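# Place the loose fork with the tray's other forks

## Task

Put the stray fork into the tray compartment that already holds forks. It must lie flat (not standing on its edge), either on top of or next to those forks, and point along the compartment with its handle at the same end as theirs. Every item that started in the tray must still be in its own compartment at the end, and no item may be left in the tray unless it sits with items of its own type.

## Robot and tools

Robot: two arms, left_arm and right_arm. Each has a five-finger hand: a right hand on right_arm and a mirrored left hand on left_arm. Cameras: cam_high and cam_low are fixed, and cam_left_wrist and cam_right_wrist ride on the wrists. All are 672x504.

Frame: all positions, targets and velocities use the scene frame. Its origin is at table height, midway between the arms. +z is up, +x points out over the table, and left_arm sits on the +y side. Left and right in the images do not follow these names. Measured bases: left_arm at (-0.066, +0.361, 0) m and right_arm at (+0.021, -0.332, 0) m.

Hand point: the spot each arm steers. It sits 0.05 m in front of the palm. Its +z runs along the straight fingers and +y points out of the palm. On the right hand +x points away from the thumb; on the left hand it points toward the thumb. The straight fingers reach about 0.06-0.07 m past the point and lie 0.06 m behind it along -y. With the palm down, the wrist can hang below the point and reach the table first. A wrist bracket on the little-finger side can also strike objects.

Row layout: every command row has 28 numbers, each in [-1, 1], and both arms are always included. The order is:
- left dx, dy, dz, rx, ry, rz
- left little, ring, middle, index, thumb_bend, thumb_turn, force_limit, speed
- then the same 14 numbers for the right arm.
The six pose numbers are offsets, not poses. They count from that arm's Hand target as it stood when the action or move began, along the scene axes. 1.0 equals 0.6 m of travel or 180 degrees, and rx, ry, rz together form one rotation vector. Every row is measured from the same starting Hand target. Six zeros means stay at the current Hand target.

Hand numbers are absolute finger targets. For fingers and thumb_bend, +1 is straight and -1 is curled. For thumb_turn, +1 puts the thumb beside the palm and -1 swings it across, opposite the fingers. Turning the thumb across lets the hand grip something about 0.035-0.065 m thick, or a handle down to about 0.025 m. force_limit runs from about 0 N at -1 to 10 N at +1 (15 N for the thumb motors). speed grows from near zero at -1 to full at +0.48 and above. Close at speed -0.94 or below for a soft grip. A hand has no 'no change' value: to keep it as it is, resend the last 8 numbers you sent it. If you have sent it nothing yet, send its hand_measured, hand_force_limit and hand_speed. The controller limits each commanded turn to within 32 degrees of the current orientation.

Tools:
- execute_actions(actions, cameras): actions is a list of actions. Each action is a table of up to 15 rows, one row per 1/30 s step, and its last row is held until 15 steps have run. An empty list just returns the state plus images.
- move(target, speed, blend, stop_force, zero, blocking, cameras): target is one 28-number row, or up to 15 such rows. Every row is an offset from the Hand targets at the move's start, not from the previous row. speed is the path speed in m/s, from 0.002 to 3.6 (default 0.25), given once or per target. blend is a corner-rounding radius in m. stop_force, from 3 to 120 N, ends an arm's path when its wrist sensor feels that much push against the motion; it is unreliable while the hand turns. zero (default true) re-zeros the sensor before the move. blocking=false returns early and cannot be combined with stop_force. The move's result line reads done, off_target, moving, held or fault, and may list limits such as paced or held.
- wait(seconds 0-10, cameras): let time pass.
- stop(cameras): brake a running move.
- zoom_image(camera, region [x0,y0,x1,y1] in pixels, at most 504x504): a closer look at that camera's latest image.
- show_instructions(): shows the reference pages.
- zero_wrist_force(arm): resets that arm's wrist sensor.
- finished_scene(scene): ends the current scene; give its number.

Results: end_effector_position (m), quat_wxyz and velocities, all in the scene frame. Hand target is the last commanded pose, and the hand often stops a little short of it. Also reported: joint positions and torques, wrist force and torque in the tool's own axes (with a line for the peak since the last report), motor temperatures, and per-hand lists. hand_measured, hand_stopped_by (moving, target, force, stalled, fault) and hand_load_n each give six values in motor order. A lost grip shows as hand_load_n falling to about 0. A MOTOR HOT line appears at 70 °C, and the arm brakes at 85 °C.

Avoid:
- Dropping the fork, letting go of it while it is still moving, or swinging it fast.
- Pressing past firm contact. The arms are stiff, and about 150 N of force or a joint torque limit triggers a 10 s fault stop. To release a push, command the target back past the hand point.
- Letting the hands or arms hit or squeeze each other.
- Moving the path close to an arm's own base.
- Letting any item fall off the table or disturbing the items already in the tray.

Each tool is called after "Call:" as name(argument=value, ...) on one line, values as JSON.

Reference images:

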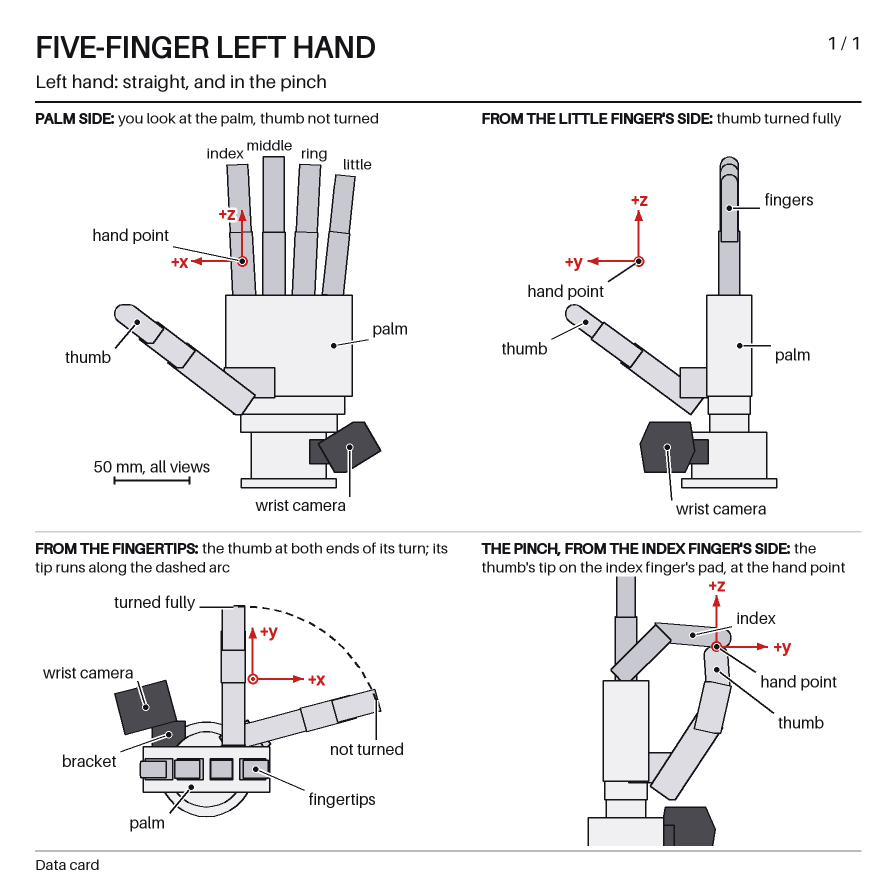

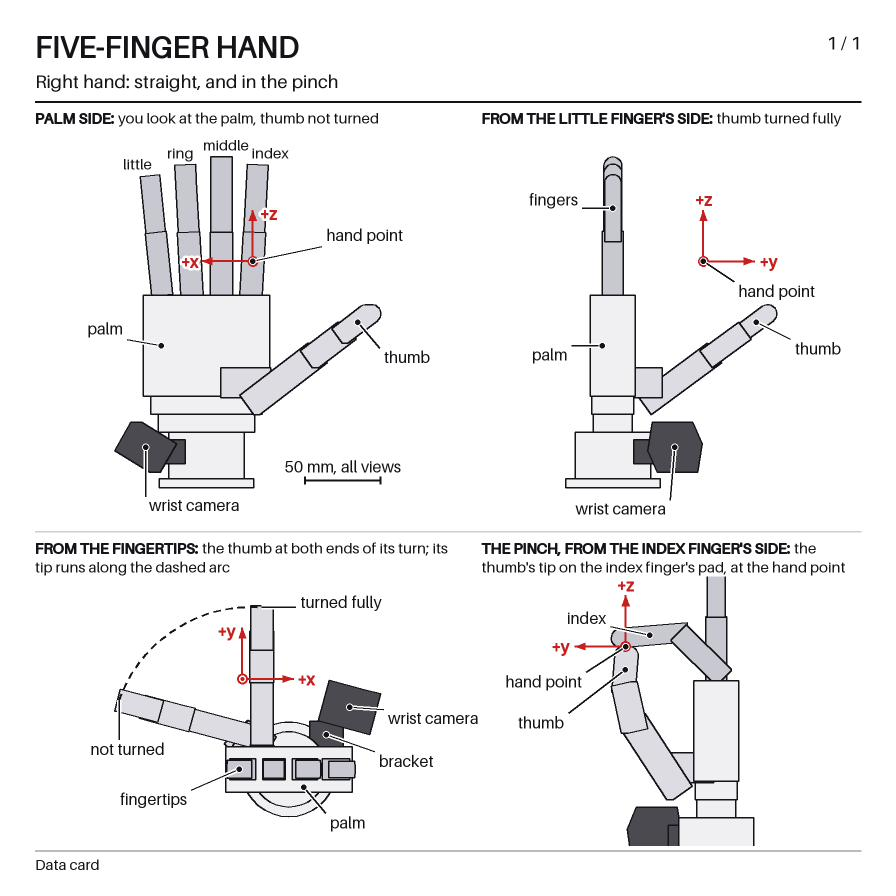

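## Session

Call:
execute_actions(actions=[])

Call:
zoom_image(camera="cam_high", region=[130, 120, 500, 400])

Scene clock: 0.00 s.
left_arm: end_effector_position=(+0.1614, +0.0380, +0.2082) hand_measured=(+1.000, +1.000, +1.000, +1.000, +1.000, +1.000) hand_load_n=(+0.0, +0.0, +0.0, +0.0, +0.0, +0.0) hand_stopped_by=(target, target, target, target, target, target) hand_force_limit=0.00 hand_speed=-0.80 end_effector_quat_wxyz=(+0.377, +0.574, +0.707, -0.173) | right_arm: end_effector_position=(+0.2486, +0.0069, +0.2752) hand_measured=(+1.000, +1.000, +1.000, +1.000, +1.000, +1.000) hand_load_n=(+0.0, +0.0, +0.0, +0.0, +0.0, +0.0) hand_stopped_by=(target, target, target, target, target, target) hand_force_limit=0.00 hand_speed=-0.80 end_effector_quat_wxyz=(+0.681, -0.128, -0.636, +0.339)
Joint positions: left_arm=[2.668 -1.241 -2.195 2.603 -1.092 -0.849] | right_arm=[0.427 -0.798 1.554 2.547 1.391 -0.94]
Joint velocities: within noise
Joint torques (N m): no reading
Motor temperatures (°C): left_arm=[25 23 22 30 30 32] | right_arm=[25 23 26 32 30 32]
Wrist force (N): no reading
Wrist torque (N m): no reading
Wrist force, peak (N): no reading
Hand target: left_arm +0.1614, +0.0380, +0.2082; +0.377, +0.574, +0.707, -0.173 | right_arm +0.2486, +0.0069, +0.2752; +0.681, -0.128, -0.636, +0.339
camera_calibration:
cam_left_wrist: T_world_to_cam=[[-0.911182, -0.0939246, -0.401156, 0.236315], [0.0107138, 0.967937, -0.250963, 0.0162926], [0.411866, -0.232971, -0.88096, 0.236627], [0, 0, 0, 1]] pos_world=[0.117693, 0.0615528, 0.307347]
cam_right_wrist: T_world_to_cam=[[-0.271694, 0.888743, -0.369212, 0.156548], [0.429945, -0.231138, -0.872767, 0.13334], [-0.861005, -0.395867, -0.319312, 0.417833], [0, 0, 0, 1]] pos_world=[0.34496, 0.0570949, 0.307594]

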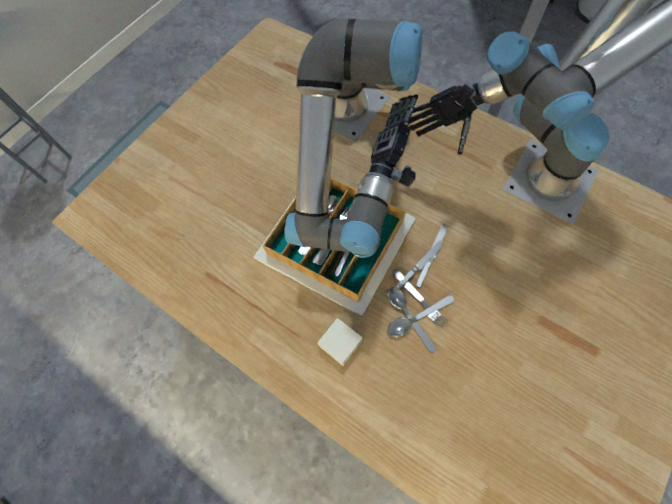

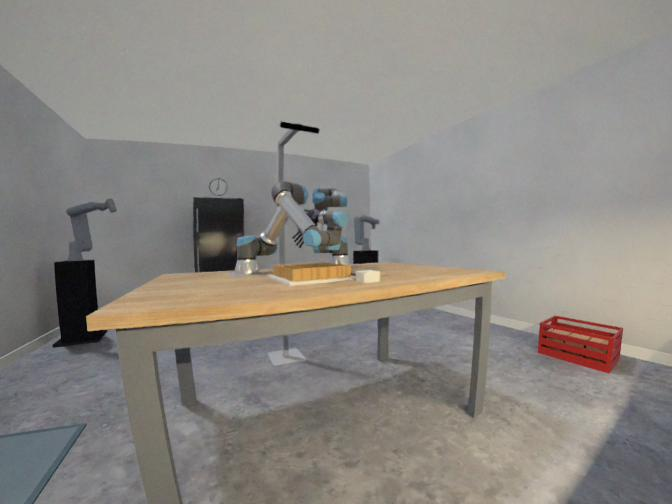

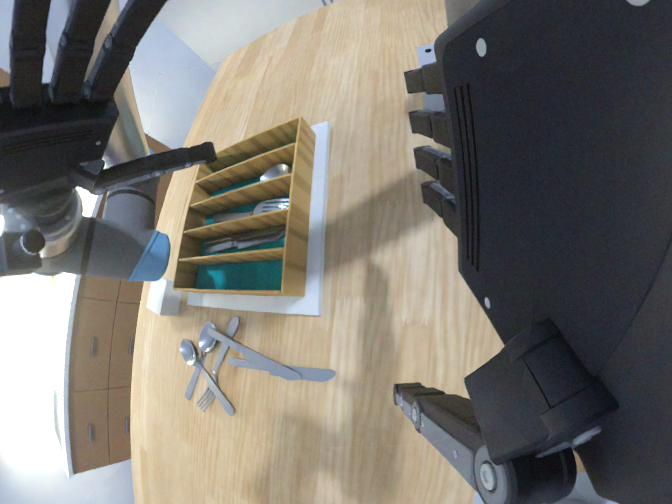

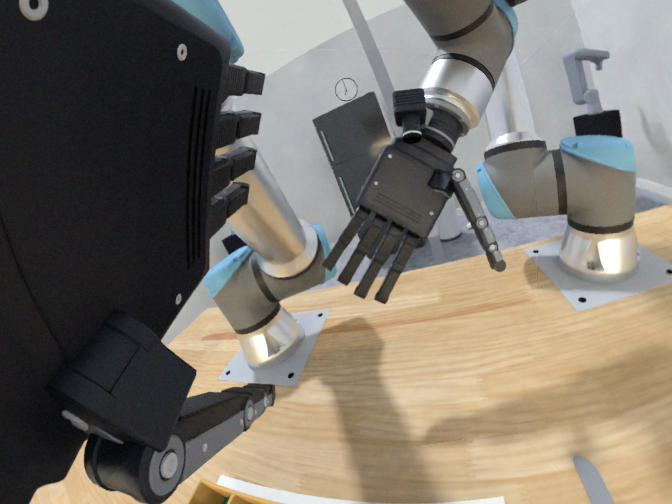

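Scaled by 1.362 from the camera's 672x504 image, which has a finer 960x720 frame.

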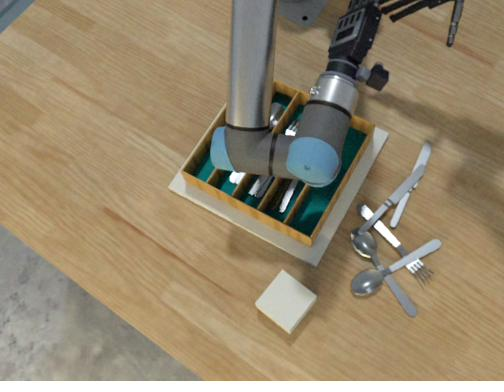

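Call:
move(target=[0,0,0,0,0,0,1,1,1,1,1,1,0,-0.8,0.25,-0.25,0.2,0,0,0,1,1,1,1,1,1,0,-0.8], speed=0.25, cameras=["cam_left_wrist"])

Call:
zoom_image(camera="cam_left_wrist", region=[130, 80, 430, 430])

Scene clock: 55.73 s.
left_arm: end_effector_position=(+0.1614, +0.0380, +0.2082) hand_measured=(+1.000, +1.000, +1.000, +1.000, +1.000, +1.000) hand_load_n=(+0.0, +0.0, +0.0, +0.0, +0.0, +0.0) hand_stopped_by=(target, target, target, target, target, target) hand_force_limit=0.00 hand_speed=-0.80 end_effector_quat_wxyz=(+0.377, +0.574, +0.707, -0.173) | right_arm: end_effector_position=(+0.3068, -0.0522, +0.3222) hand_measured=(+1.000, +1.000, +1.000, +1.000, +1.000, +1.000) hand_load_n=(+0.0, +0.0, +0.0, +0.0, +0.0, +0.0) hand_stopped_by=(target, target, target, target, target, target) hand_force_limit=0.00 hand_speed=-0.80 end_effector_quat_wxyz=(+0.681, -0.128, -0.636, +0.339)
Joint positions: left_arm=[2.668 -1.241 -2.195 2.603 -1.092 -0.849] | right_arm=[0.301 -0.841 1.482 2.659 1.516 -0.92]
Joint torques (N m): left_arm=[-0.86 5.88 18.43 -0.95 0.47 0.08] | right_arm=[10.43 -33.82 -2.1 -0.68 -3.19 -0.22]
Wrist force (N): left_arm=[-0.1 -0.3 0.2] | right_arm=[-0.1 0.1 0.1]
Wrist torque (N m): left_arm=[-0.06 0.01 0.00] | right_arm=[0.03 0.02 -0.03]
Wrist force, peak (N): left_arm=[-0.7 -0.1 0.0] | right_arm=[-0.4 -9.5 -3.1]
Hand target: left_arm +0.1614, +0.0380, +0.2082; +0.377, +0.574, +0.707, -0.173 | right_arm +0.3068, -0.0522, +0.3221; +0.681, -0.128, -0.636, +0.339 (not the last commanded pose)
Off the commanded pose: left_arm 0.000 m, 0 deg | right_arm 0.148 m, 0 deg.
move: held (right_arm; a check stopped the path); limits=held
pose unreachable (right arm): on one or more control steps of this call, first in action 0 (counted from 0), this arm could not follow its commanded pose, so it was not sent that pose on those steps. It may still have moved: this result reports where it is.
cause: moving toward the commanded pose would bring two parts of the arm too close to each other (joints 3 (elbow) to 6 (wrist 3) lie between them).
camera_calibration:
cam_left_wrist: T_world_to_cam=[[-0.911182, -0.0939246, -0.401156, 0.236315], [0.0107138, 0.967937, -0.250963, 0.0162926], [0.411866, -0.232971, -0.88096, 0.236627], [0, 0, 0, 1]] pos_world=[0.117693, 0.0615528, 0.307347]
Images, in order (width x height): cam_left_wrist 672x504.

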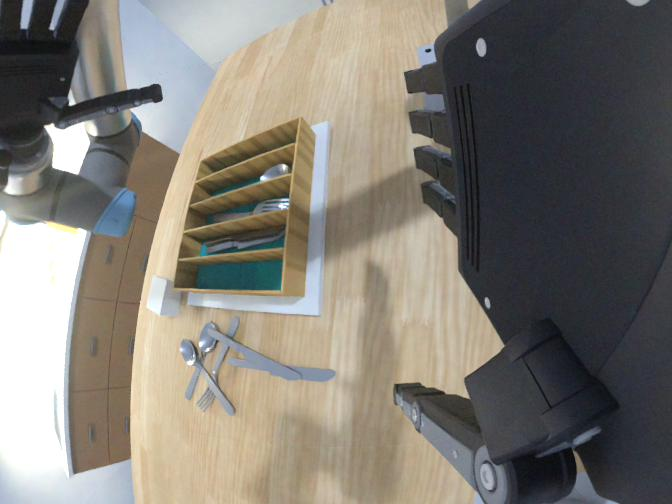

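Scaled by 1.440 from the camera's 672x504 image, which has a finer 960x720 frame.

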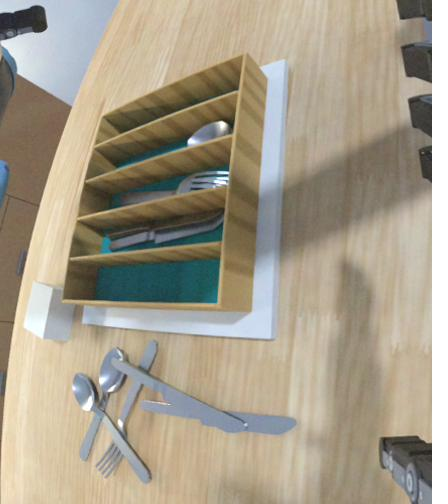

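Call:
move(target=[[0,0,0,0,0,0,1,1,1,1,1,1,0,-0.8,0.0,0.0,0.03,0.123,-0.142,0.2515,1,1,1,1,1,1,0,-0.8],[0,0,0,0,0,0,1,1,1,1,1,1,0,-0.8,0.15,0.0,0.05,0.3075,-0.3549,0.6287,1,1,1,1,1,1,0,-0.8]], speed=0.3, blend=0.03, cameras=["cam_right_wrist", "cam_high"])

Scene clock: 69.13 s.
left_arm: end_effector_position=(+0.1614, +0.0380, +0.2082) hand_measured=(+1.000, +1.000, +1.000, +1.000, +1.000, +1.000) hand_load_n=(+0.0, +0.0, +0.0, +0.0, +0.0, -0.5) hand_stopped_by=(target, target, target, target, target, target) hand_force_limit=0.00 hand_speed=-0.80 end_effector_quat_wxyz=(+0.377, +0.574, +0.707, -0.173) | right_arm: end_effector_position=(+0.3085, -0.0520, +0.3405) hand_measured=(+1.000, +1.000, +1.000, +1.000, +1.000, +1.000) hand_load_n=(+0.0, +0.0, +0.0, +0.0, +0.0, +0.0) hand_stopped_by=(target, target, target, target, target, target) hand_force_limit=0.00 hand_speed=-0.80 end_effector_quat_wxyz=(-0.351, -0.189, +0.819, -0.412)
Joint positions: left_arm=[2.668 -1.241 -2.195 2.603 -1.092 -0.849] | right_arm=[0.591 -0.932 1.172 2.427 2.009 -1.146]
Joint torques (N m): left_arm=[-0.8 4.15 19.03 -1.01 0.63 -0.13] | right_arm=[-12.37 -33.73 -4.98 4.25 -2.73 1.66]
Wrist force (N): left_arm=[-0.2 -0.2 0.4] | right_arm=[-0.4 0.2 0.2]
Wrist torque (N m): left_arm=[-0.05 0.04 0.00] | right_arm=[-0.06 0.15 0.13]
Wrist force, peak (N): left_arm=[-0.6 -0.4 0.2] | right_arm=[-1.5 0.5 0.4]
Hand target: left_arm +0.1614, +0.0380, +0.2082; +0.377, +0.574, +0.707, -0.173 | right_arm +0.3085, -0.0521, +0.3404; -0.351, -0.189, +0.819, -0.412 (not the last commanded pose)
Off the commanded pose: left_arm 0.000 m, 0 deg | right_arm 0.089 m, 83 deg.
move: held (right_arm; a check stopped the path); path passed 1 of 2 targets; limits=held
pose unreachable (right arm): on one or more control steps of this call, first in action 0 (counted from 0), this arm could not follow its commanded pose, so it was not sent that pose on those steps. It may still have moved: this result reports where it is.
cause: moving toward the commanded pose would bring two parts of the arm too close to each other (joints 4 (wrist 1) to 6 (wrist 3) lie between them).
camera_calibration:
cam_right_wrist: T_world_to_cam=[[-0.752959, 0.581658, -0.307777, 0.360859], [0.642178, 0.547305, -0.536717, 0.0115392], [-0.143738, -0.601773, -0.785626, 0.393726], [0, 0, 0, 1]] pos_world=[0.320895, 0.020722, 0.426579]
Images, in order (width x height): cam_high 672x504, cam_right_wrist 672x504.

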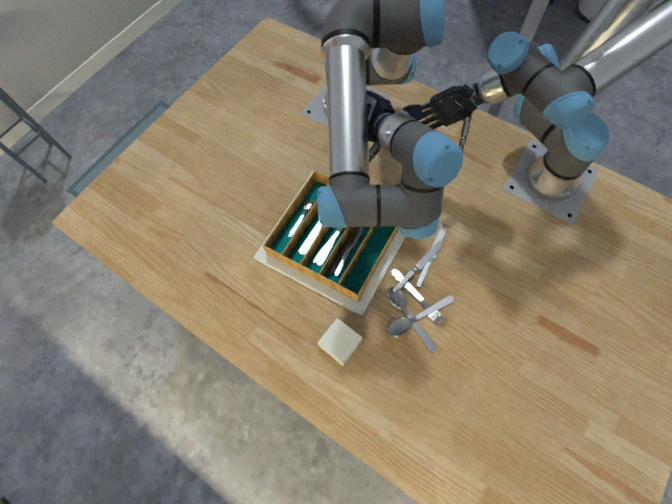

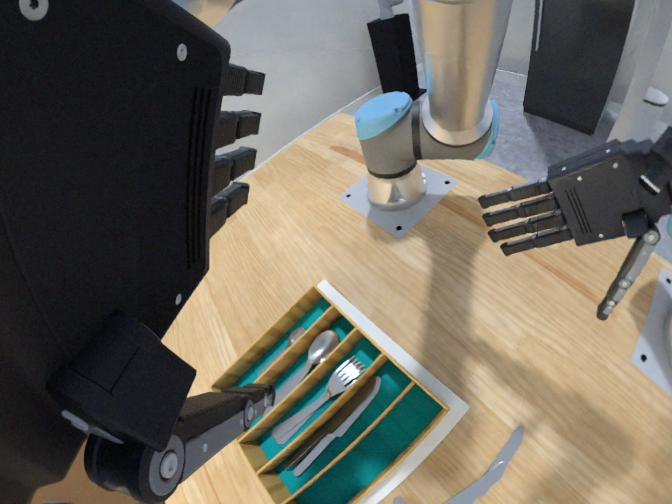

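Call:
move(target=[[0,0,0,0,0,0,1,1,1,1,1,1,0,-0.8,0.03,0.0,0.0,0.2329,-0.2649,-0.1668,1,1,1,1,1,1,0,-0.8],[0,0,0,0,0,0,1,1,1,1,1,1,0,-0.8,0.16,0.0,0.0,0.1821,-0.2101,0.3716,1,1,1,1,1,1,0,-0.8]], speed=0.35, blend=0.03, cameras=["cam_right_wrist", "cam_high"])

Scene clock: 104.87 s.
left_arm: end_effector_position=(+0.1614, +0.0380, +0.2082) hand_measured=(+1.000, +1.000, +1.000, +1.000, +1.000, +1.000) hand_load_n=(+0.0, +0.0, +0.0, +0.0, +0.0, +0.0) hand_stopped_by=(target, target, target, target, target, target) hand_force_limit=0.00 hand_speed=-0.80 end_effector_quat_wxyz=(+0.377, +0.574, +0.707, -0.173) | right_arm: end_effector_position=(+0.4045, -0.0522, +0.3404) hand_measured=(+1.000, +1.000, +1.000, +1.000, +1.000, +1.000) hand_load_n=(+0.0, +0.0, +0.0, +0.0, +0.0, +0.0) hand_stopped_by=(target, target, target, target, target, target) hand_force_limit=0.00 hand_speed=-0.80 end_effector_quat_wxyz=(+0.255, -0.545, +0.724, -0.337)
Joint positions: left_arm=[2.668 -1.241 -2.195 2.603 -1.092 -0.849] | right_arm=[0.523 -1.498 1.437 0.948 2.164 -2.539]
Joint torques (N m): left_arm=[-1.21 5.56 19.3 -0.97 0.59 -0.13] | right_arm=[10.83 -15.14 -33.81 -0.47 3.37 -1.52]
Wrist force (N): left_arm=[-0.3 -0.2 0.1] | right_arm=[0.3 0.0 0.8]
Wrist torque (N m): left_arm=[-0.03 0.05 -0.02] | right_arm=[-0.20 0.24 0.17]
Wrist force, peak (N): left_arm=[-0.7 0.3 -0.3] | right_arm=[-0.2 -0.1 1.8]
Hand target: left_arm +0.1614, +0.0380, +0.2082; +0.377, +0.574, +0.707, -0.173 | right_arm +0.4045, -0.0521, +0.3404; +0.255, -0.545, +0.724, -0.337
Off the commanded pose: left_arm 0.000 m, 0 deg | right_arm 0.000 m, 0 deg.
move: done
camera_calibration:
cam_right_wrist: T_world_to_cam=[[-0.689678, -0.0899748, -0.718504, 0.512337], [-0.26947, 0.952875, 0.139335, 0.109666], [0.672108, 0.289712, -0.681423, 0.0883332], [0, 0, 0, 1]] pos_world=[0.32353, -0.0839918, 0.413028]
Images, in order (width x height): cam_high 672x504, cam_right_wrist 672x504.

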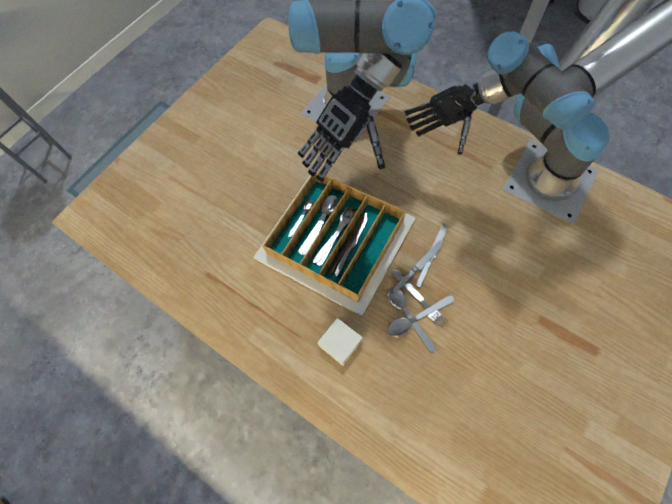

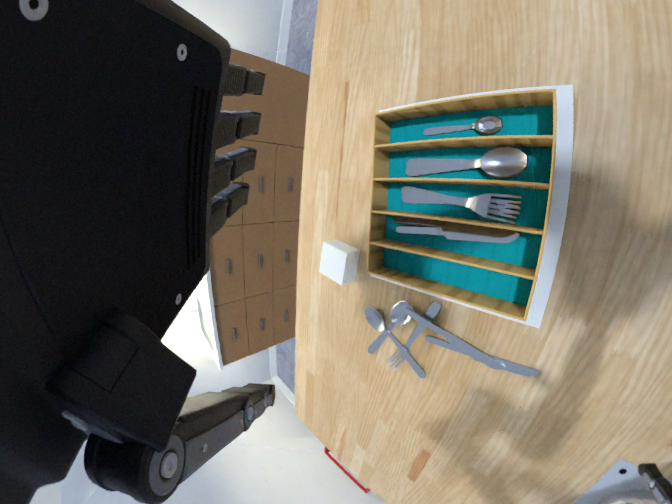

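Call:
zoom_image(camera="cam_right_wrist", region=[340, 270, 560, 400])

Call:
move(target=[[0.33,0.19,0.25,0,0,0,1,1,1,1,1,1,0,-0.8,0,0,0,0,0,0,-1,-1,-0.2,-0.16,0.84,-1,-0.6,0.3],[0.43,0.6,0.4,0,0,0,1,1,1,1,1,1,0,-0.8,0,0,0,0,0,0,-1,-1,-0.2,-0.16,0.84,-1,-0.6,0.3],[0.33,0.95,0.4,0,0,0,1,1,1,1,1,1,0,-0.8,0,0,0,0,0,0,-1,-1,-0.2,-0.16,0.84,-1,-0.6,0.3]], speed=0.3, blend=0.05, cameras=["cam_high", "cam_right_wrist"])

Scaled by 2.291 from the camera's 672x504 image, which has a finer 960x720 frame.

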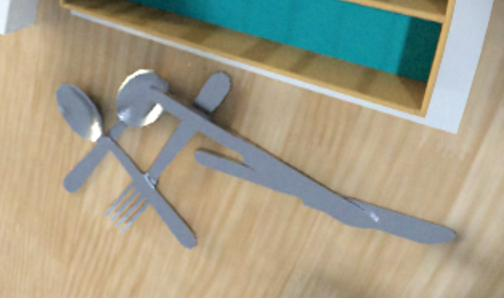

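Scene clock: 119.77 s.
left_arm: end_effector_position=(+0.3595, +0.6079, +0.4482) hand_measured=(+1.000, +1.000, +1.000, +1.000, +1.000, +1.000) hand_load_n=(+0.0, +0.0, +0.0, +0.0, +0.0, +0.0) hand_stopped_by=(target, target, target, target, target, target) hand_force_limit=0.00 hand_speed=-0.80 end_effector_quat_wxyz=(+0.377, +0.574, +0.707, -0.173) | right_arm: end_effector_position=(+0.4045, -0.0521, +0.3404) hand_measured=(-1.000, -1.000, -0.200, -0.160, +0.840, -1.000) hand_load_n=(+0.0, +0.0, +0.0, +0.0, +0.0, +0.0) hand_stopped_by=(target, target, target, target, target, target) hand_force_limit=-0.60 hand_speed=0.30 end_effector_quat_wxyz=(+0.255, -0.545, +0.724, -0.337)
Joint positions: left_arm=[4.328 -1.911 -1.232 0.91 -0.985 1.206] | right_arm=[0.523 -1.498 1.436 0.948 2.164 -2.539]
Joint torques (N m): left_arm=[11.59 26.96 23.43 -3.08 0.63 1.45] | right_arm=[1.19 -18 -7.93 2.99 -1.97 0.15]
Wrist force (N): left_arm=[0.4 -0.3 0.0] | right_arm=[0.3 0.4 0.9]
Wrist torque (N m): left_arm=[0.05 -0.05 0.07] | right_arm=[-0.11 0.23 0.20]
Wrist force, peak (N): left_arm=[-0.7 -1.7 1.9] | right_arm=[0.6 -0.2 1.3]
Hand target: left_arm +0.3594, +0.6080, +0.4482; +0.377, +0.574, +0.707, -0.173 | right_arm +0.4045, -0.0521, +0.3404; +0.255, -0.545, +0.724, -0.337
Off the commanded pose: left_arm 0.000 m, 0 deg | right_arm 0.000 m, 0 deg.
move: done; blend cut to 0 m at target 1
camera_calibration:
cam_right_wrist: T_world_to_cam=[[-0.689471, -0.0901174, -0.718685, 0.512413], [-0.269685, 0.952828, 0.139245, 0.109659], [0.672235, 0.289824, -0.681251, 0.0882699], [0, 0, 0, 1]] pos_world=[0.32353, -0.0838918, 0.413128]
Images, in order (width x height): cam_high 672x504, cam_right_wrist 672x504.

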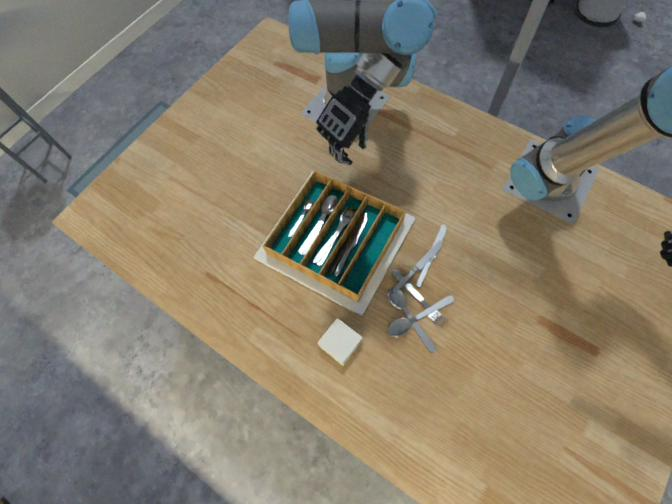

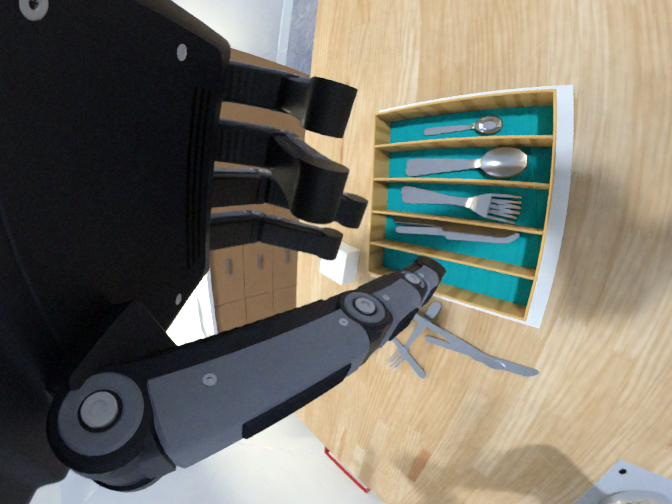

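Call:
move(target=[0,0,0,0,0,0,1,1,1,1,1,1,0,-0.8,0.04,0.39,-0.27,0,0,0,-1,-1,-0.2,-0.16,0.84,-1,-0.6,0.3], speed=0.25, cameras=["cam_right_wrist"])

Call:
zoom_image(camera="cam_right_wrist", region=[300, 130, 672, 504])

Scene clock: 150.07 s.
left_arm: end_effector_position=(+0.3594, +0.6080, +0.4482) hand_measured=(+1.000, +1.000, +1.000, +1.000, +1.000, +1.000) hand_load_n=(+0.5, +0.0, +0.0, +0.0, +0.0, +0.0) hand_stopped_by=(target, target, target, target, target, target) hand_force_limit=0.00 hand_speed=-0.80 end_effector_quat_wxyz=(+0.377, +0.574, +0.707, -0.173) | right_arm: end_effector_position=(+0.4285, +0.1819, +0.1785) hand_measured=(-1.000, -1.000, -0.200, -0.160, +0.840, -1.000) hand_load_n=(+0.0, +0.0, +0.0, +0.0, +0.0, +0.0) hand_stopped_by=(target, target, target, target, target, target) hand_force_limit=-0.60 hand_speed=0.30 end_effector_quat_wxyz=(+0.255, -0.545, +0.724, -0.337)
Joint positions: left_arm=[4.328 -1.912 -1.232 0.91 -0.985 1.207] | right_arm=[0.877 -0.88 1.041 0.976 2.355 -2.15]
Joint torques (N m): left_arm=[11.24 22.63 25.29 -5.03 -0.82 2.37] | right_arm=[-8.09 -36.79 -23.25 0.08 -1.96 -0.13]
Wrist force (N): left_arm=[0.6 -0.3 -0.1] | right_arm=[0.4 0.1 0.4]
Wrist torque (N m): left_arm=[0.05 -0.08 0.08] | right_arm=[-0.13 0.21 0.28]
Wrist force, peak (N): left_arm=[1.0 -0.2 -0.2] | right_arm=[1.9 -1.2 0.5]
Hand target: left_arm +0.3594, +0.6080, +0.4482; +0.377, +0.574, +0.707, -0.173 | right_arm +0.4285, +0.1819, +0.1784; +0.255, -0.545, +0.724, -0.337
Off the commanded pose: left_arm 0.000 m, 0 deg | right_arm 0.000 m, 0 deg.
move: done
camera_calibration:
cam_right_wrist: T_world_to_cam=[[-0.689414, -0.09032, -0.718714, 0.43363], [-0.269832, 0.952808, 0.139093, -0.0840846], [0.672234, 0.289825, -0.681251, -0.106016], [0, 0, 0, 1]] pos_world=[0.347529, 0.150008, 0.251128]
Images, in order (width x height): cam_right_wrist 672x504.

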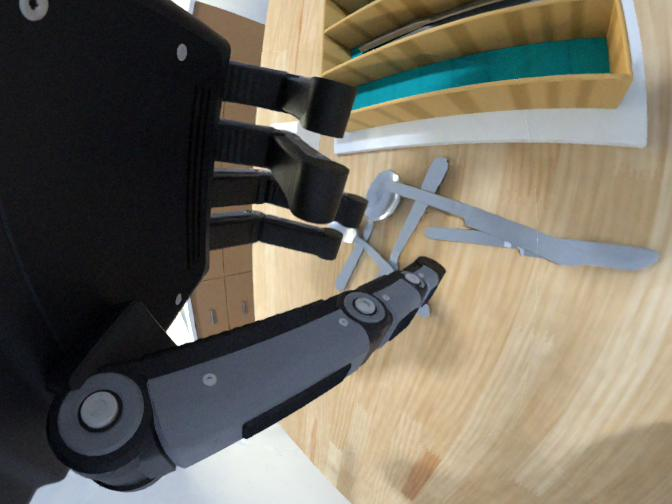

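Scaled by 1.348 from the camera's 672x504 image, which has a finer 960x720 frame.

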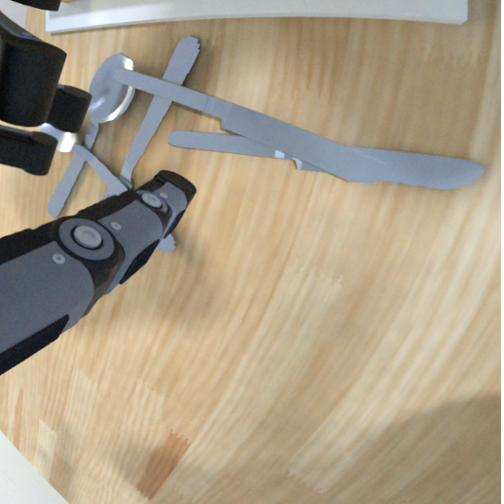

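Call:
move(target=[0,0,0,0,0,0,1,1,1,1,1,1,0,-0.8,0.1558,0.1602,-0.1642,0,0,0,-1,-1,-0.2,-0.16,0.84,-1,-0.6,0.3], speed=0.2, cameras=["cam_right_wrist"])

Call:
zoom_image(camera="cam_right_wrist", region=[300, 100, 560, 360])

Scene clock: 174.10 s.
left_arm: end_effector_position=(+0.3594, +0.6080, +0.4482) hand_measured=(+1.000, +1.000, +1.000, +1.000, +1.000, +1.000) hand_load_n=(+0.0, +0.0, +0.0, +0.0, +0.0, +0.0) hand_stopped_by=(target, target, target, target, target, target) hand_force_limit=0.00 hand_speed=-0.80 end_effector_quat_wxyz=(+0.377, +0.574, +0.707, -0.173) | right_arm: end_effector_position=(+0.5221, +0.2780, +0.0799) hand_measured=(-1.000, -1.000, -0.200, -0.160, +0.840, -1.000) hand_load_n=(+0.0, +0.0, +0.0, +0.0, +0.0, +0.0) hand_stopped_by=(target, target, target, target, target, target) hand_force_limit=-0.60 hand_speed=0.30 end_effector_quat_wxyz=(+0.255, -0.545, +0.724, -0.337)
Joint positions: left_arm=[4.328 -1.912 -1.232 0.91 -0.985 1.207] | right_arm=[0.858 -0.368 0.33 1.159 2.347 -2.173]
Joint torques (N m): left_arm=[11.1 22.56 25.31 -5.02 -0.86 2.24] | right_arm=[11.65 -64.03 -6.75 -0.18 1.7 -1.59]
Wrist force (N): left_arm=[0.5 -0.2 0.1] | right_arm=[0.4 0.2 0.7]
Wrist torque (N m): left_arm=[0.04 -0.06 0.06] | right_arm=[-0.14 0.19 0.16]
Wrist force, peak (N): left_arm=[1.0 -0.1 -0.2] | right_arm=[-0.8 0.4 2.1]
Hand target: left_arm +0.3594, +0.6080, +0.4482; +0.377, +0.574, +0.707, -0.173 | right_arm +0.5220, +0.2780, +0.0799; +0.255, -0.545, +0.724, -0.337
Off the commanded pose: left_arm 0.000 m, 0 deg | right_arm 0.000 m, 0 deg.
move: done
camera_calibration:
cam_right_wrist: T_world_to_cam=[[-0.689419, -0.0899478, -0.718756, 0.4359], [-0.269517, 0.952872, 0.13927, -0.136956], [0.672355, 0.289732, -0.681171, -0.264033], [0, 0, 0, 1]] pos_world=[0.44113, 0.246208, 0.152528]
Images, in order (width x height): cam_right_wrist 672x504.

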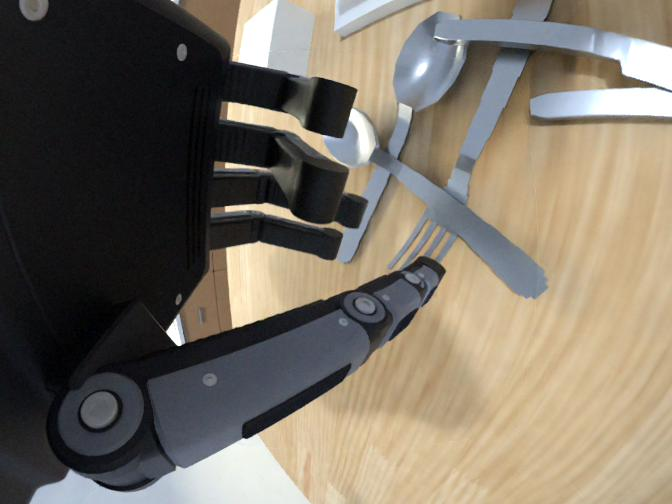

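Scaled by 1.938 from the camera's 672x504 image, which has a finer 960x720 frame.

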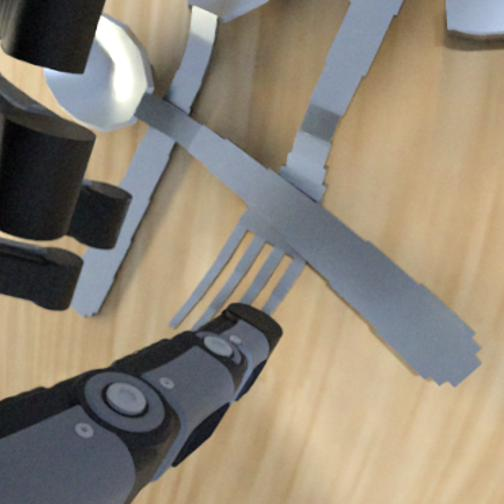

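Call:
move(target=[0,0,0,0,0,0,1,1,1,1,1,1,0,-0.8,-0.0283,-0.09,-0.0333,0,0,0,-1,-1,-0.16,-0.16,1,1,-0.6,0.3], speed=0.2, cameras=["cam_right_wrist"])

Call:
zoom_image(camera="cam_right_wrist", region=[280, 100, 540, 360])

Scene clock: 215.27 s.
left_arm: end_effector_position=(+0.3594, +0.6080, +0.4482) hand_measured=(+1.000, +1.000, +1.000, +1.000, +1.000, +1.000) hand_load_n=(+0.0, +0.0, +0.0, +0.0, +0.0, +0.0) hand_stopped_by=(target, target, target, target, target, target) hand_force_limit=0.00 hand_speed=-0.80 end_effector_quat_wxyz=(+0.377, +0.574, +0.707, -0.173) | right_arm: end_effector_position=(+0.5051, +0.2240, +0.0599) hand_measured=(-1.000, -1.000, -0.160, -0.160, +1.000, +1.000) hand_load_n=(+0.0, +0.5, +0.0, +0.0, +0.0, +0.0) hand_stopped_by=(target, target, target, target, target, target) hand_force_limit=-0.60 hand_speed=0.30 end_effector_quat_wxyz=(+0.255, -0.545, +0.724, -0.337)
Joint positions: left_arm=[4.328 -1.912 -1.232 0.91 -0.985 1.207] | right_arm=[0.825 -0.605 0.841 0.856 2.332 -2.214]
Joint torques (N m): left_arm=[10.88 22.71 25.48 -4.92 -0.82 2.23] | right_arm=[11.82 -58.72 -5.13 -0.17 3.68 0.52]
Wrist force (N): left_arm=[0.4 0.1 -0.1] | right_arm=[0.4 0.1 0.8]
Wrist torque (N m): left_arm=[0.11 -0.06 0.04] | right_arm=[-0.18 0.20 0.13]
Wrist force, peak (N): left_arm=[1.1 -0.4 0.0] | right_arm=[1.4 0.4 1.2]
Hand target: left_arm +0.3594, +0.6080, +0.4482; +0.377, +0.574, +0.707, -0.173 | right_arm +0.5050, +0.2240, +0.0599; +0.255, -0.545, +0.724, -0.337
Off the commanded pose: left_arm 0.000 m, 0 deg | right_arm 0.000 m, 0 deg.
move: done
camera_calibration:
cam_right_wrist: T_world_to_cam=[[-0.68949, -0.0900514, -0.718676, 0.404987], [-0.269637, 0.952834, 0.139295, -0.087242], [0.672235, 0.289824, -0.68125, -0.250536], [0, 0, 0, 1]] pos_world=[0.42413, 0.192208, 0.132528]
Images, in order (width x height): cam_right_wrist 672x504.

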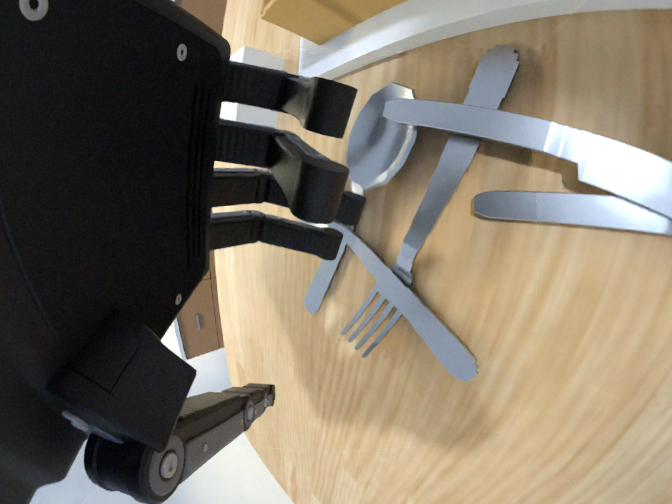

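Scaled by 1.938 from the camera's 672x504 image, which has a finer 960x720 frame.

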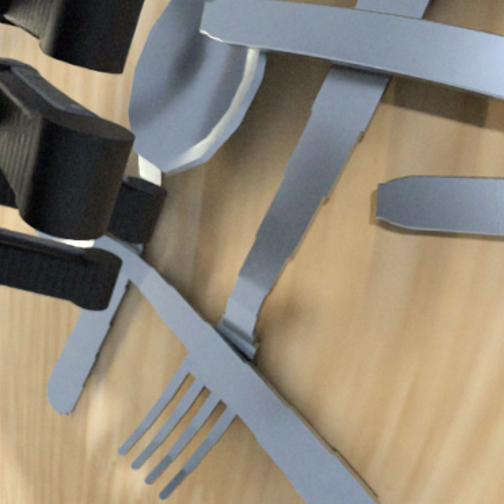

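Call:
move(target=[[0,0,0,0,0,0,1,1,1,1,1,1,0,-0.8,0.0,-0.0133,0,0,0,0,-1,-1,-1,-0.16,1,1,-0.6,0.3],[0,0,0,0,0,0,1,1,1,1,1,1,0,-0.8,0.0,-0.0133,-0.0675,0,0,0,-1,-1,-1,-0.16,1,1,-0.6,0.3]], speed=0.03, stop_force=3, cameras=["cam_right_wrist"])

Call:
zoom_image(camera="cam_right_wrist", region=[280, 100, 540, 360])

Scene clock: 268.77 s.
left_arm: end_effector_position=(+0.3594, +0.6080, +0.4482) hand_measured=(+1.000, +1.000, +1.000, +1.000, +1.000, +1.000) hand_load_n=(+0.0, +0.0, +0.0, +0.0, +0.0, +0.0) hand_stopped_by=(target, target, target, target, target, target) hand_force_limit=0.00 hand_speed=-0.80 end_effector_quat_wxyz=(+0.377, +0.574, +0.707, -0.173) | right_arm: end_effector_position=(+0.5050, +0.2161, +0.0194) hand_measured=(-1.000, -1.000, -1.000, -0.160, +1.000, +1.000) hand_load_n=(+0.0, +0.0, +0.0, +0.0, +0.0, +0.0) hand_stopped_by=(target, target, target, target, target, target) hand_force_limit=-0.60 hand_speed=0.30 end_effector_quat_wxyz=(+0.255, -0.545, +0.724, -0.337)
Joint positions: left_arm=[4.328 -1.912 -1.232 0.91 -0.985 1.207] | right_arm=[0.817 -0.593 0.924 0.755 2.328 -2.225]
Joint torques (N m): left_arm=[10.77 23.58 25.39 -5.07 -0.9 2.14] | right_arm=[10.6 -59.36 -30.87 3.66 2.63 -0.97]
Wrist force (N): left_arm=[0.7 0.1 -0.2] | right_arm=[0.3 -0.2 0.6]
Wrist torque (N m): left_arm=[0.11 -0.10 0.06] | right_arm=[-0.21 0.22 0.23]
Wrist force, peak (N): left_arm=[1.0 -0.3 0.1] | right_arm=[0.1 0.0 1.3]
Hand target: left_arm +0.3594, +0.6080, +0.4482; +0.377, +0.574, +0.707, -0.173 | right_arm +0.5050, +0.2161, +0.0194; +0.255, -0.545, +0.724, -0.337
Off the commanded pose: left_arm 0.000 m, 0 deg | right_arm 0.000 m, 0 deg.
move: done
camera_calibration:
cam_right_wrist: T_world_to_cam=[[-0.689471, -0.0901174, -0.718685, 0.375168], [-0.269685, 0.952828, 0.139245, -0.0739927], [0.672235, 0.289824, -0.681251, -0.275673], [0, 0, 0, 1]] pos_world=[0.42403, 0.184208, 0.0921283]
Images, in order (width x height): cam_right_wrist 672x504.

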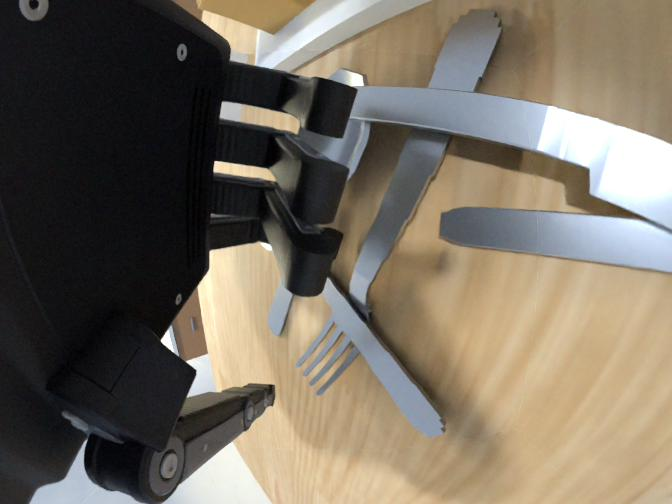

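Scaled by 1.938 from the camera's 672x504 image, which has a finer 960x720 frame.

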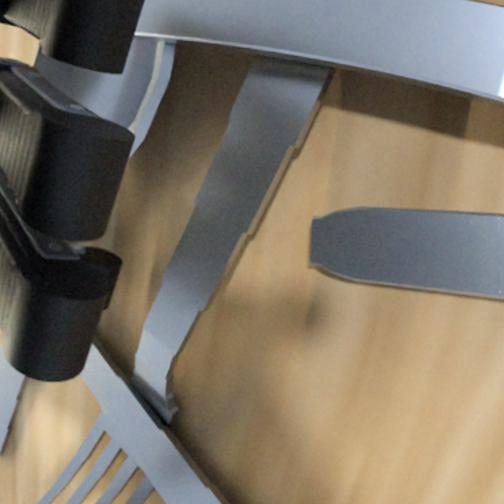

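Call:
move(target=[0,0,0,0,0,0,1,1,1,1,1,1,0,-0.8,0.0533,0.1433,0,0,0,0,-1,-1,-1,-0.16,1,1,-0.6,0.3], speed=0.04, stop_force=8, cameras=["cam_right_wrist", "cam_high"])

Call:
zoom_image(camera="cam_right_wrist", region=[280, 0, 672, 400])

Scene clock: 291.90 s.
left_arm: end_effector_position=(+0.3594, +0.6080, +0.4482) hand_measured=(+1.000, +1.000, +1.000, +1.000, +1.000, +1.000) hand_load_n=(+0.0, +0.0, +0.0, +0.0, +0.0, +0.0) hand_stopped_by=(target, target, target, target, target, target) hand_force_limit=0.00 hand_speed=-0.80 end_effector_quat_wxyz=(+0.377, +0.574, +0.707, -0.173) | right_arm: end_effector_position=(+0.5366, +0.3012, +0.0193) hand_measured=(-1.000, -1.000, -1.000, -0.160, +1.000, +1.000) hand_load_n=(+0.0, +0.0, +0.0, +0.0, +0.0, +0.0) hand_stopped_by=(target, target, target, target, target, target) hand_force_limit=-0.60 hand_speed=0.30 end_effector_quat_wxyz=(+0.264, -0.546, +0.722, -0.334)
Joint positions: left_arm=[4.328 -1.912 -1.232 0.91 -0.985 1.207] | right_arm=[0.862 -0.149 0.035 1.211 2.342 -2.183]
Joint torques (N m): left_arm=[10.93 23.45 24.98 -5.05 -0.87 1.78] | right_arm=[-12.31 -50.7 -32.95 3.54 3.62 1.42]
Wrist force (N): left_arm=[0.7 -0.1 -0.1] | right_arm=[0.3 -0.1 0.3]
Wrist torque (N m): left_arm=[0.09 -0.09 0.07] | right_arm=[-0.15 0.23 0.21]
Wrist force, peak (N): left_arm=[1.0 -0.1 -0.3] | right_arm=[0.7 -0.1 1.2]
Hand target: left_arm +0.3594, +0.6080, +0.4482; +0.377, +0.574, +0.707, -0.173 | right_arm +0.5370, +0.3020, +0.0194; +0.255, -0.545, +0.724, -0.337
Off the commanded pose: left_arm 0.000 m, 0 deg | right_arm 0.001 m, 1 deg.
elbow stopped short (right arm): the move would have taken joint 3 (elbow) straighter than the controller allows.
move: done
camera_calibration:
cam_right_wrist: T_world_to_cam=[[-0.681063, -0.0884311, -0.726865, 0.399636], [-0.282644, 0.947494, 0.14956, -0.138239], [0.675474, 0.307304, -0.670298, -0.328962], [0, 0, 0, 1]] pos_world=[0.45531, 0.267412, 0.0906542]
Images, in order (width x height): cam_high 672x504, cam_right_wrist 672x504.

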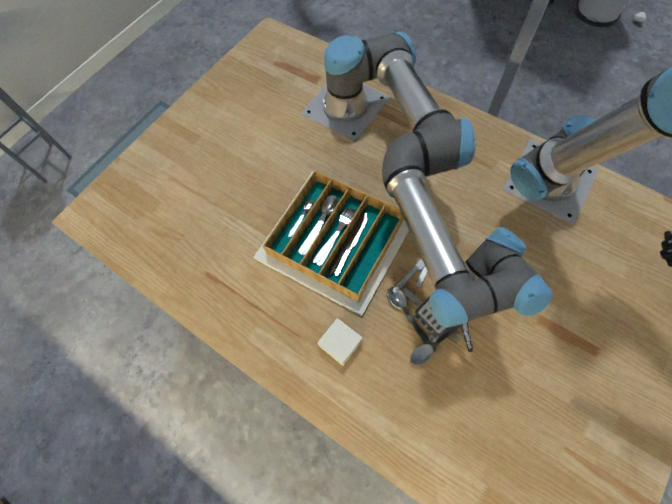

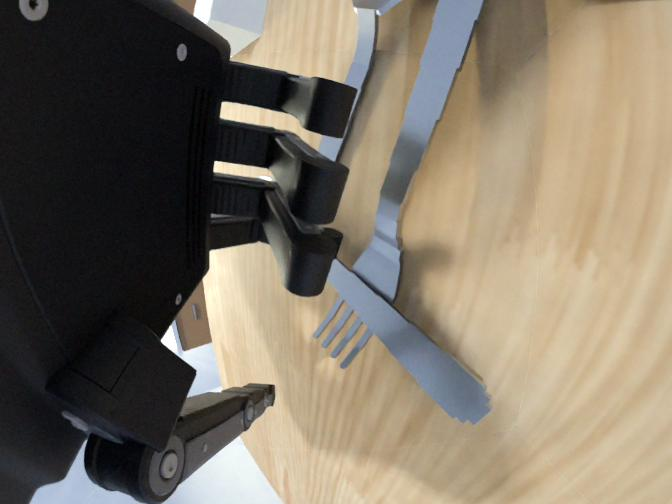

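Scaled by 1.260 from the camera's 672x504 image, which has a finer 960x720 frame.

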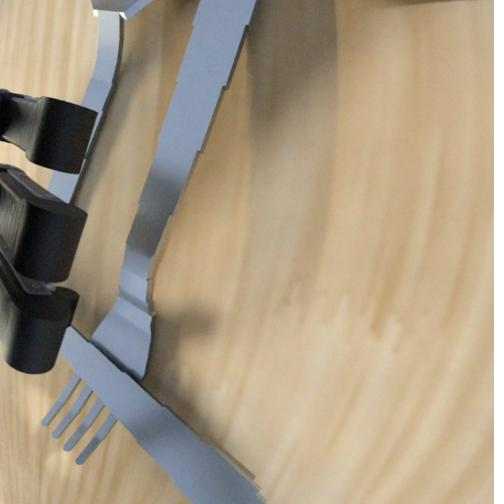

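Call:
move(target=[[0,0,0,0,0,0,1,1,1,1,1,1,0,-0.8,-0.01,-0.02,0.08,0,0,0,-1,-1,-1,-0.16,1,1,-0.6,0.3],[0,0,0,0,0,0,1,1,1,1,1,1,0,-0.8,-0.1208,-0.0067,0.08,0,0,0.1667,-1,-1,-1,-0.16,1,1,-0.6,0.3]], speed=0.15, blend=0.01, cameras=["cam_right_wrist"])

Call:
zoom_image(camera="cam_right_wrist", region=[280, 0, 672, 400])

Scene clock: 355.07 s.
left_arm: end_effector_position=(+0.3594, +0.6080, +0.4482) hand_measured=(+1.000, +1.000, +1.000, +1.000, +1.000, +1.000) hand_load_n=(+0.0, +0.0, +0.0, +0.0, +0.0, +0.0) hand_stopped_by=(target, target, target, target, target, target) hand_force_limit=0.00 hand_speed=-0.80 end_effector_quat_wxyz=(+0.377, +0.574, +0.707, -0.173) | right_arm: end_effector_position=(+0.4646, +0.2979, +0.0674) hand_measured=(-1.000, -1.000, -1.000, -0.160, +1.000, +1.000) hand_load_n=(+0.0, +0.0, +0.0, +0.0, +0.0, +0.0) hand_stopped_by=(target, target, target, target, target, target) hand_force_limit=-0.60 hand_speed=0.30 end_effector_quat_wxyz=(-0.333, +0.714, -0.558, +0.260)
Joint positions: left_arm=[4.328 -1.912 -1.232 0.91 -0.985 1.207] | right_arm=[0.85 -0.728 0.99 0.539 2.033 -2.709]
Joint torques (N m): left_arm=[10.71 23.1 25.13 -5.14 -0.89 1.92] | right_arm=[1.04 -45.92 -29.09 1.78 2.17 -0.53]
Wrist force (N): left_arm=[0.7 -0.2 -0.2] | right_arm=[0.3 0.2 0.6]
Wrist torque (N m): left_arm=[0.07 -0.09 0.07] | right_arm=[-0.16 0.22 0.11]
Wrist force, peak (N): left_arm=[1.0 -0.4 0.1] | right_arm=[0.2 1.2 1.9]
Hand target: left_arm +0.3594, +0.6080, +0.4482; +0.377, +0.574, +0.707, -0.173 | right_arm +0.4645, +0.2980, +0.0674; -0.333, +0.714, -0.558, +0.260
Off the commanded pose: left_arm 0.000 m, 0 deg | right_arm 0.000 m, 0 deg.
elbow stopped short (right arm): the move would have taken joint 3 (elbow) straighter than the controller allows.
move: done
camera_calibration:
cam_right_wrist: T_world_to_cam=[[-0.552119, -0.422689, -0.718679, 0.42448], [-0.70986, 0.690437, 0.139265, 0.113146], [0.437336, 0.587052, -0.681253, -0.218978], [0, 0, 0, 1]] pos_world=[0.410449, 0.229854, 0.140128]
Images, in order (width x height): cam_right_wrist 672x504.

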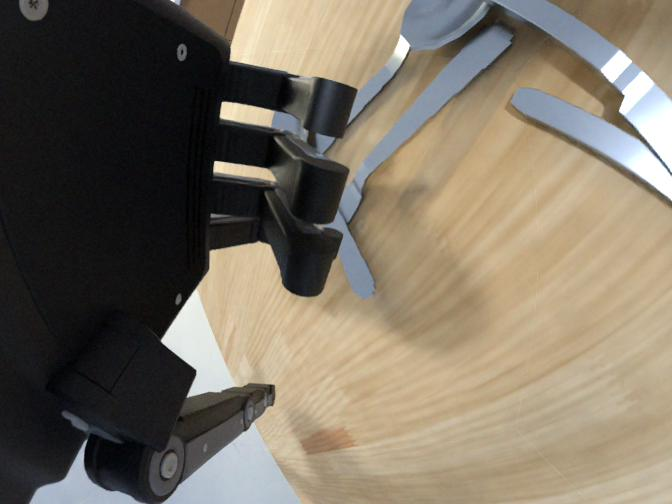

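Scaled by 1.260 from the camera's 672x504 image, which has a finer 960x720 frame.

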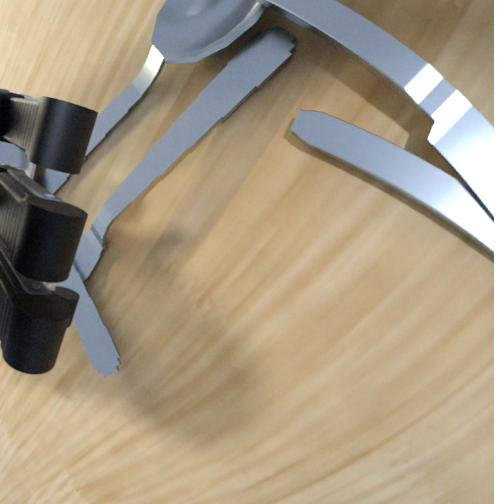

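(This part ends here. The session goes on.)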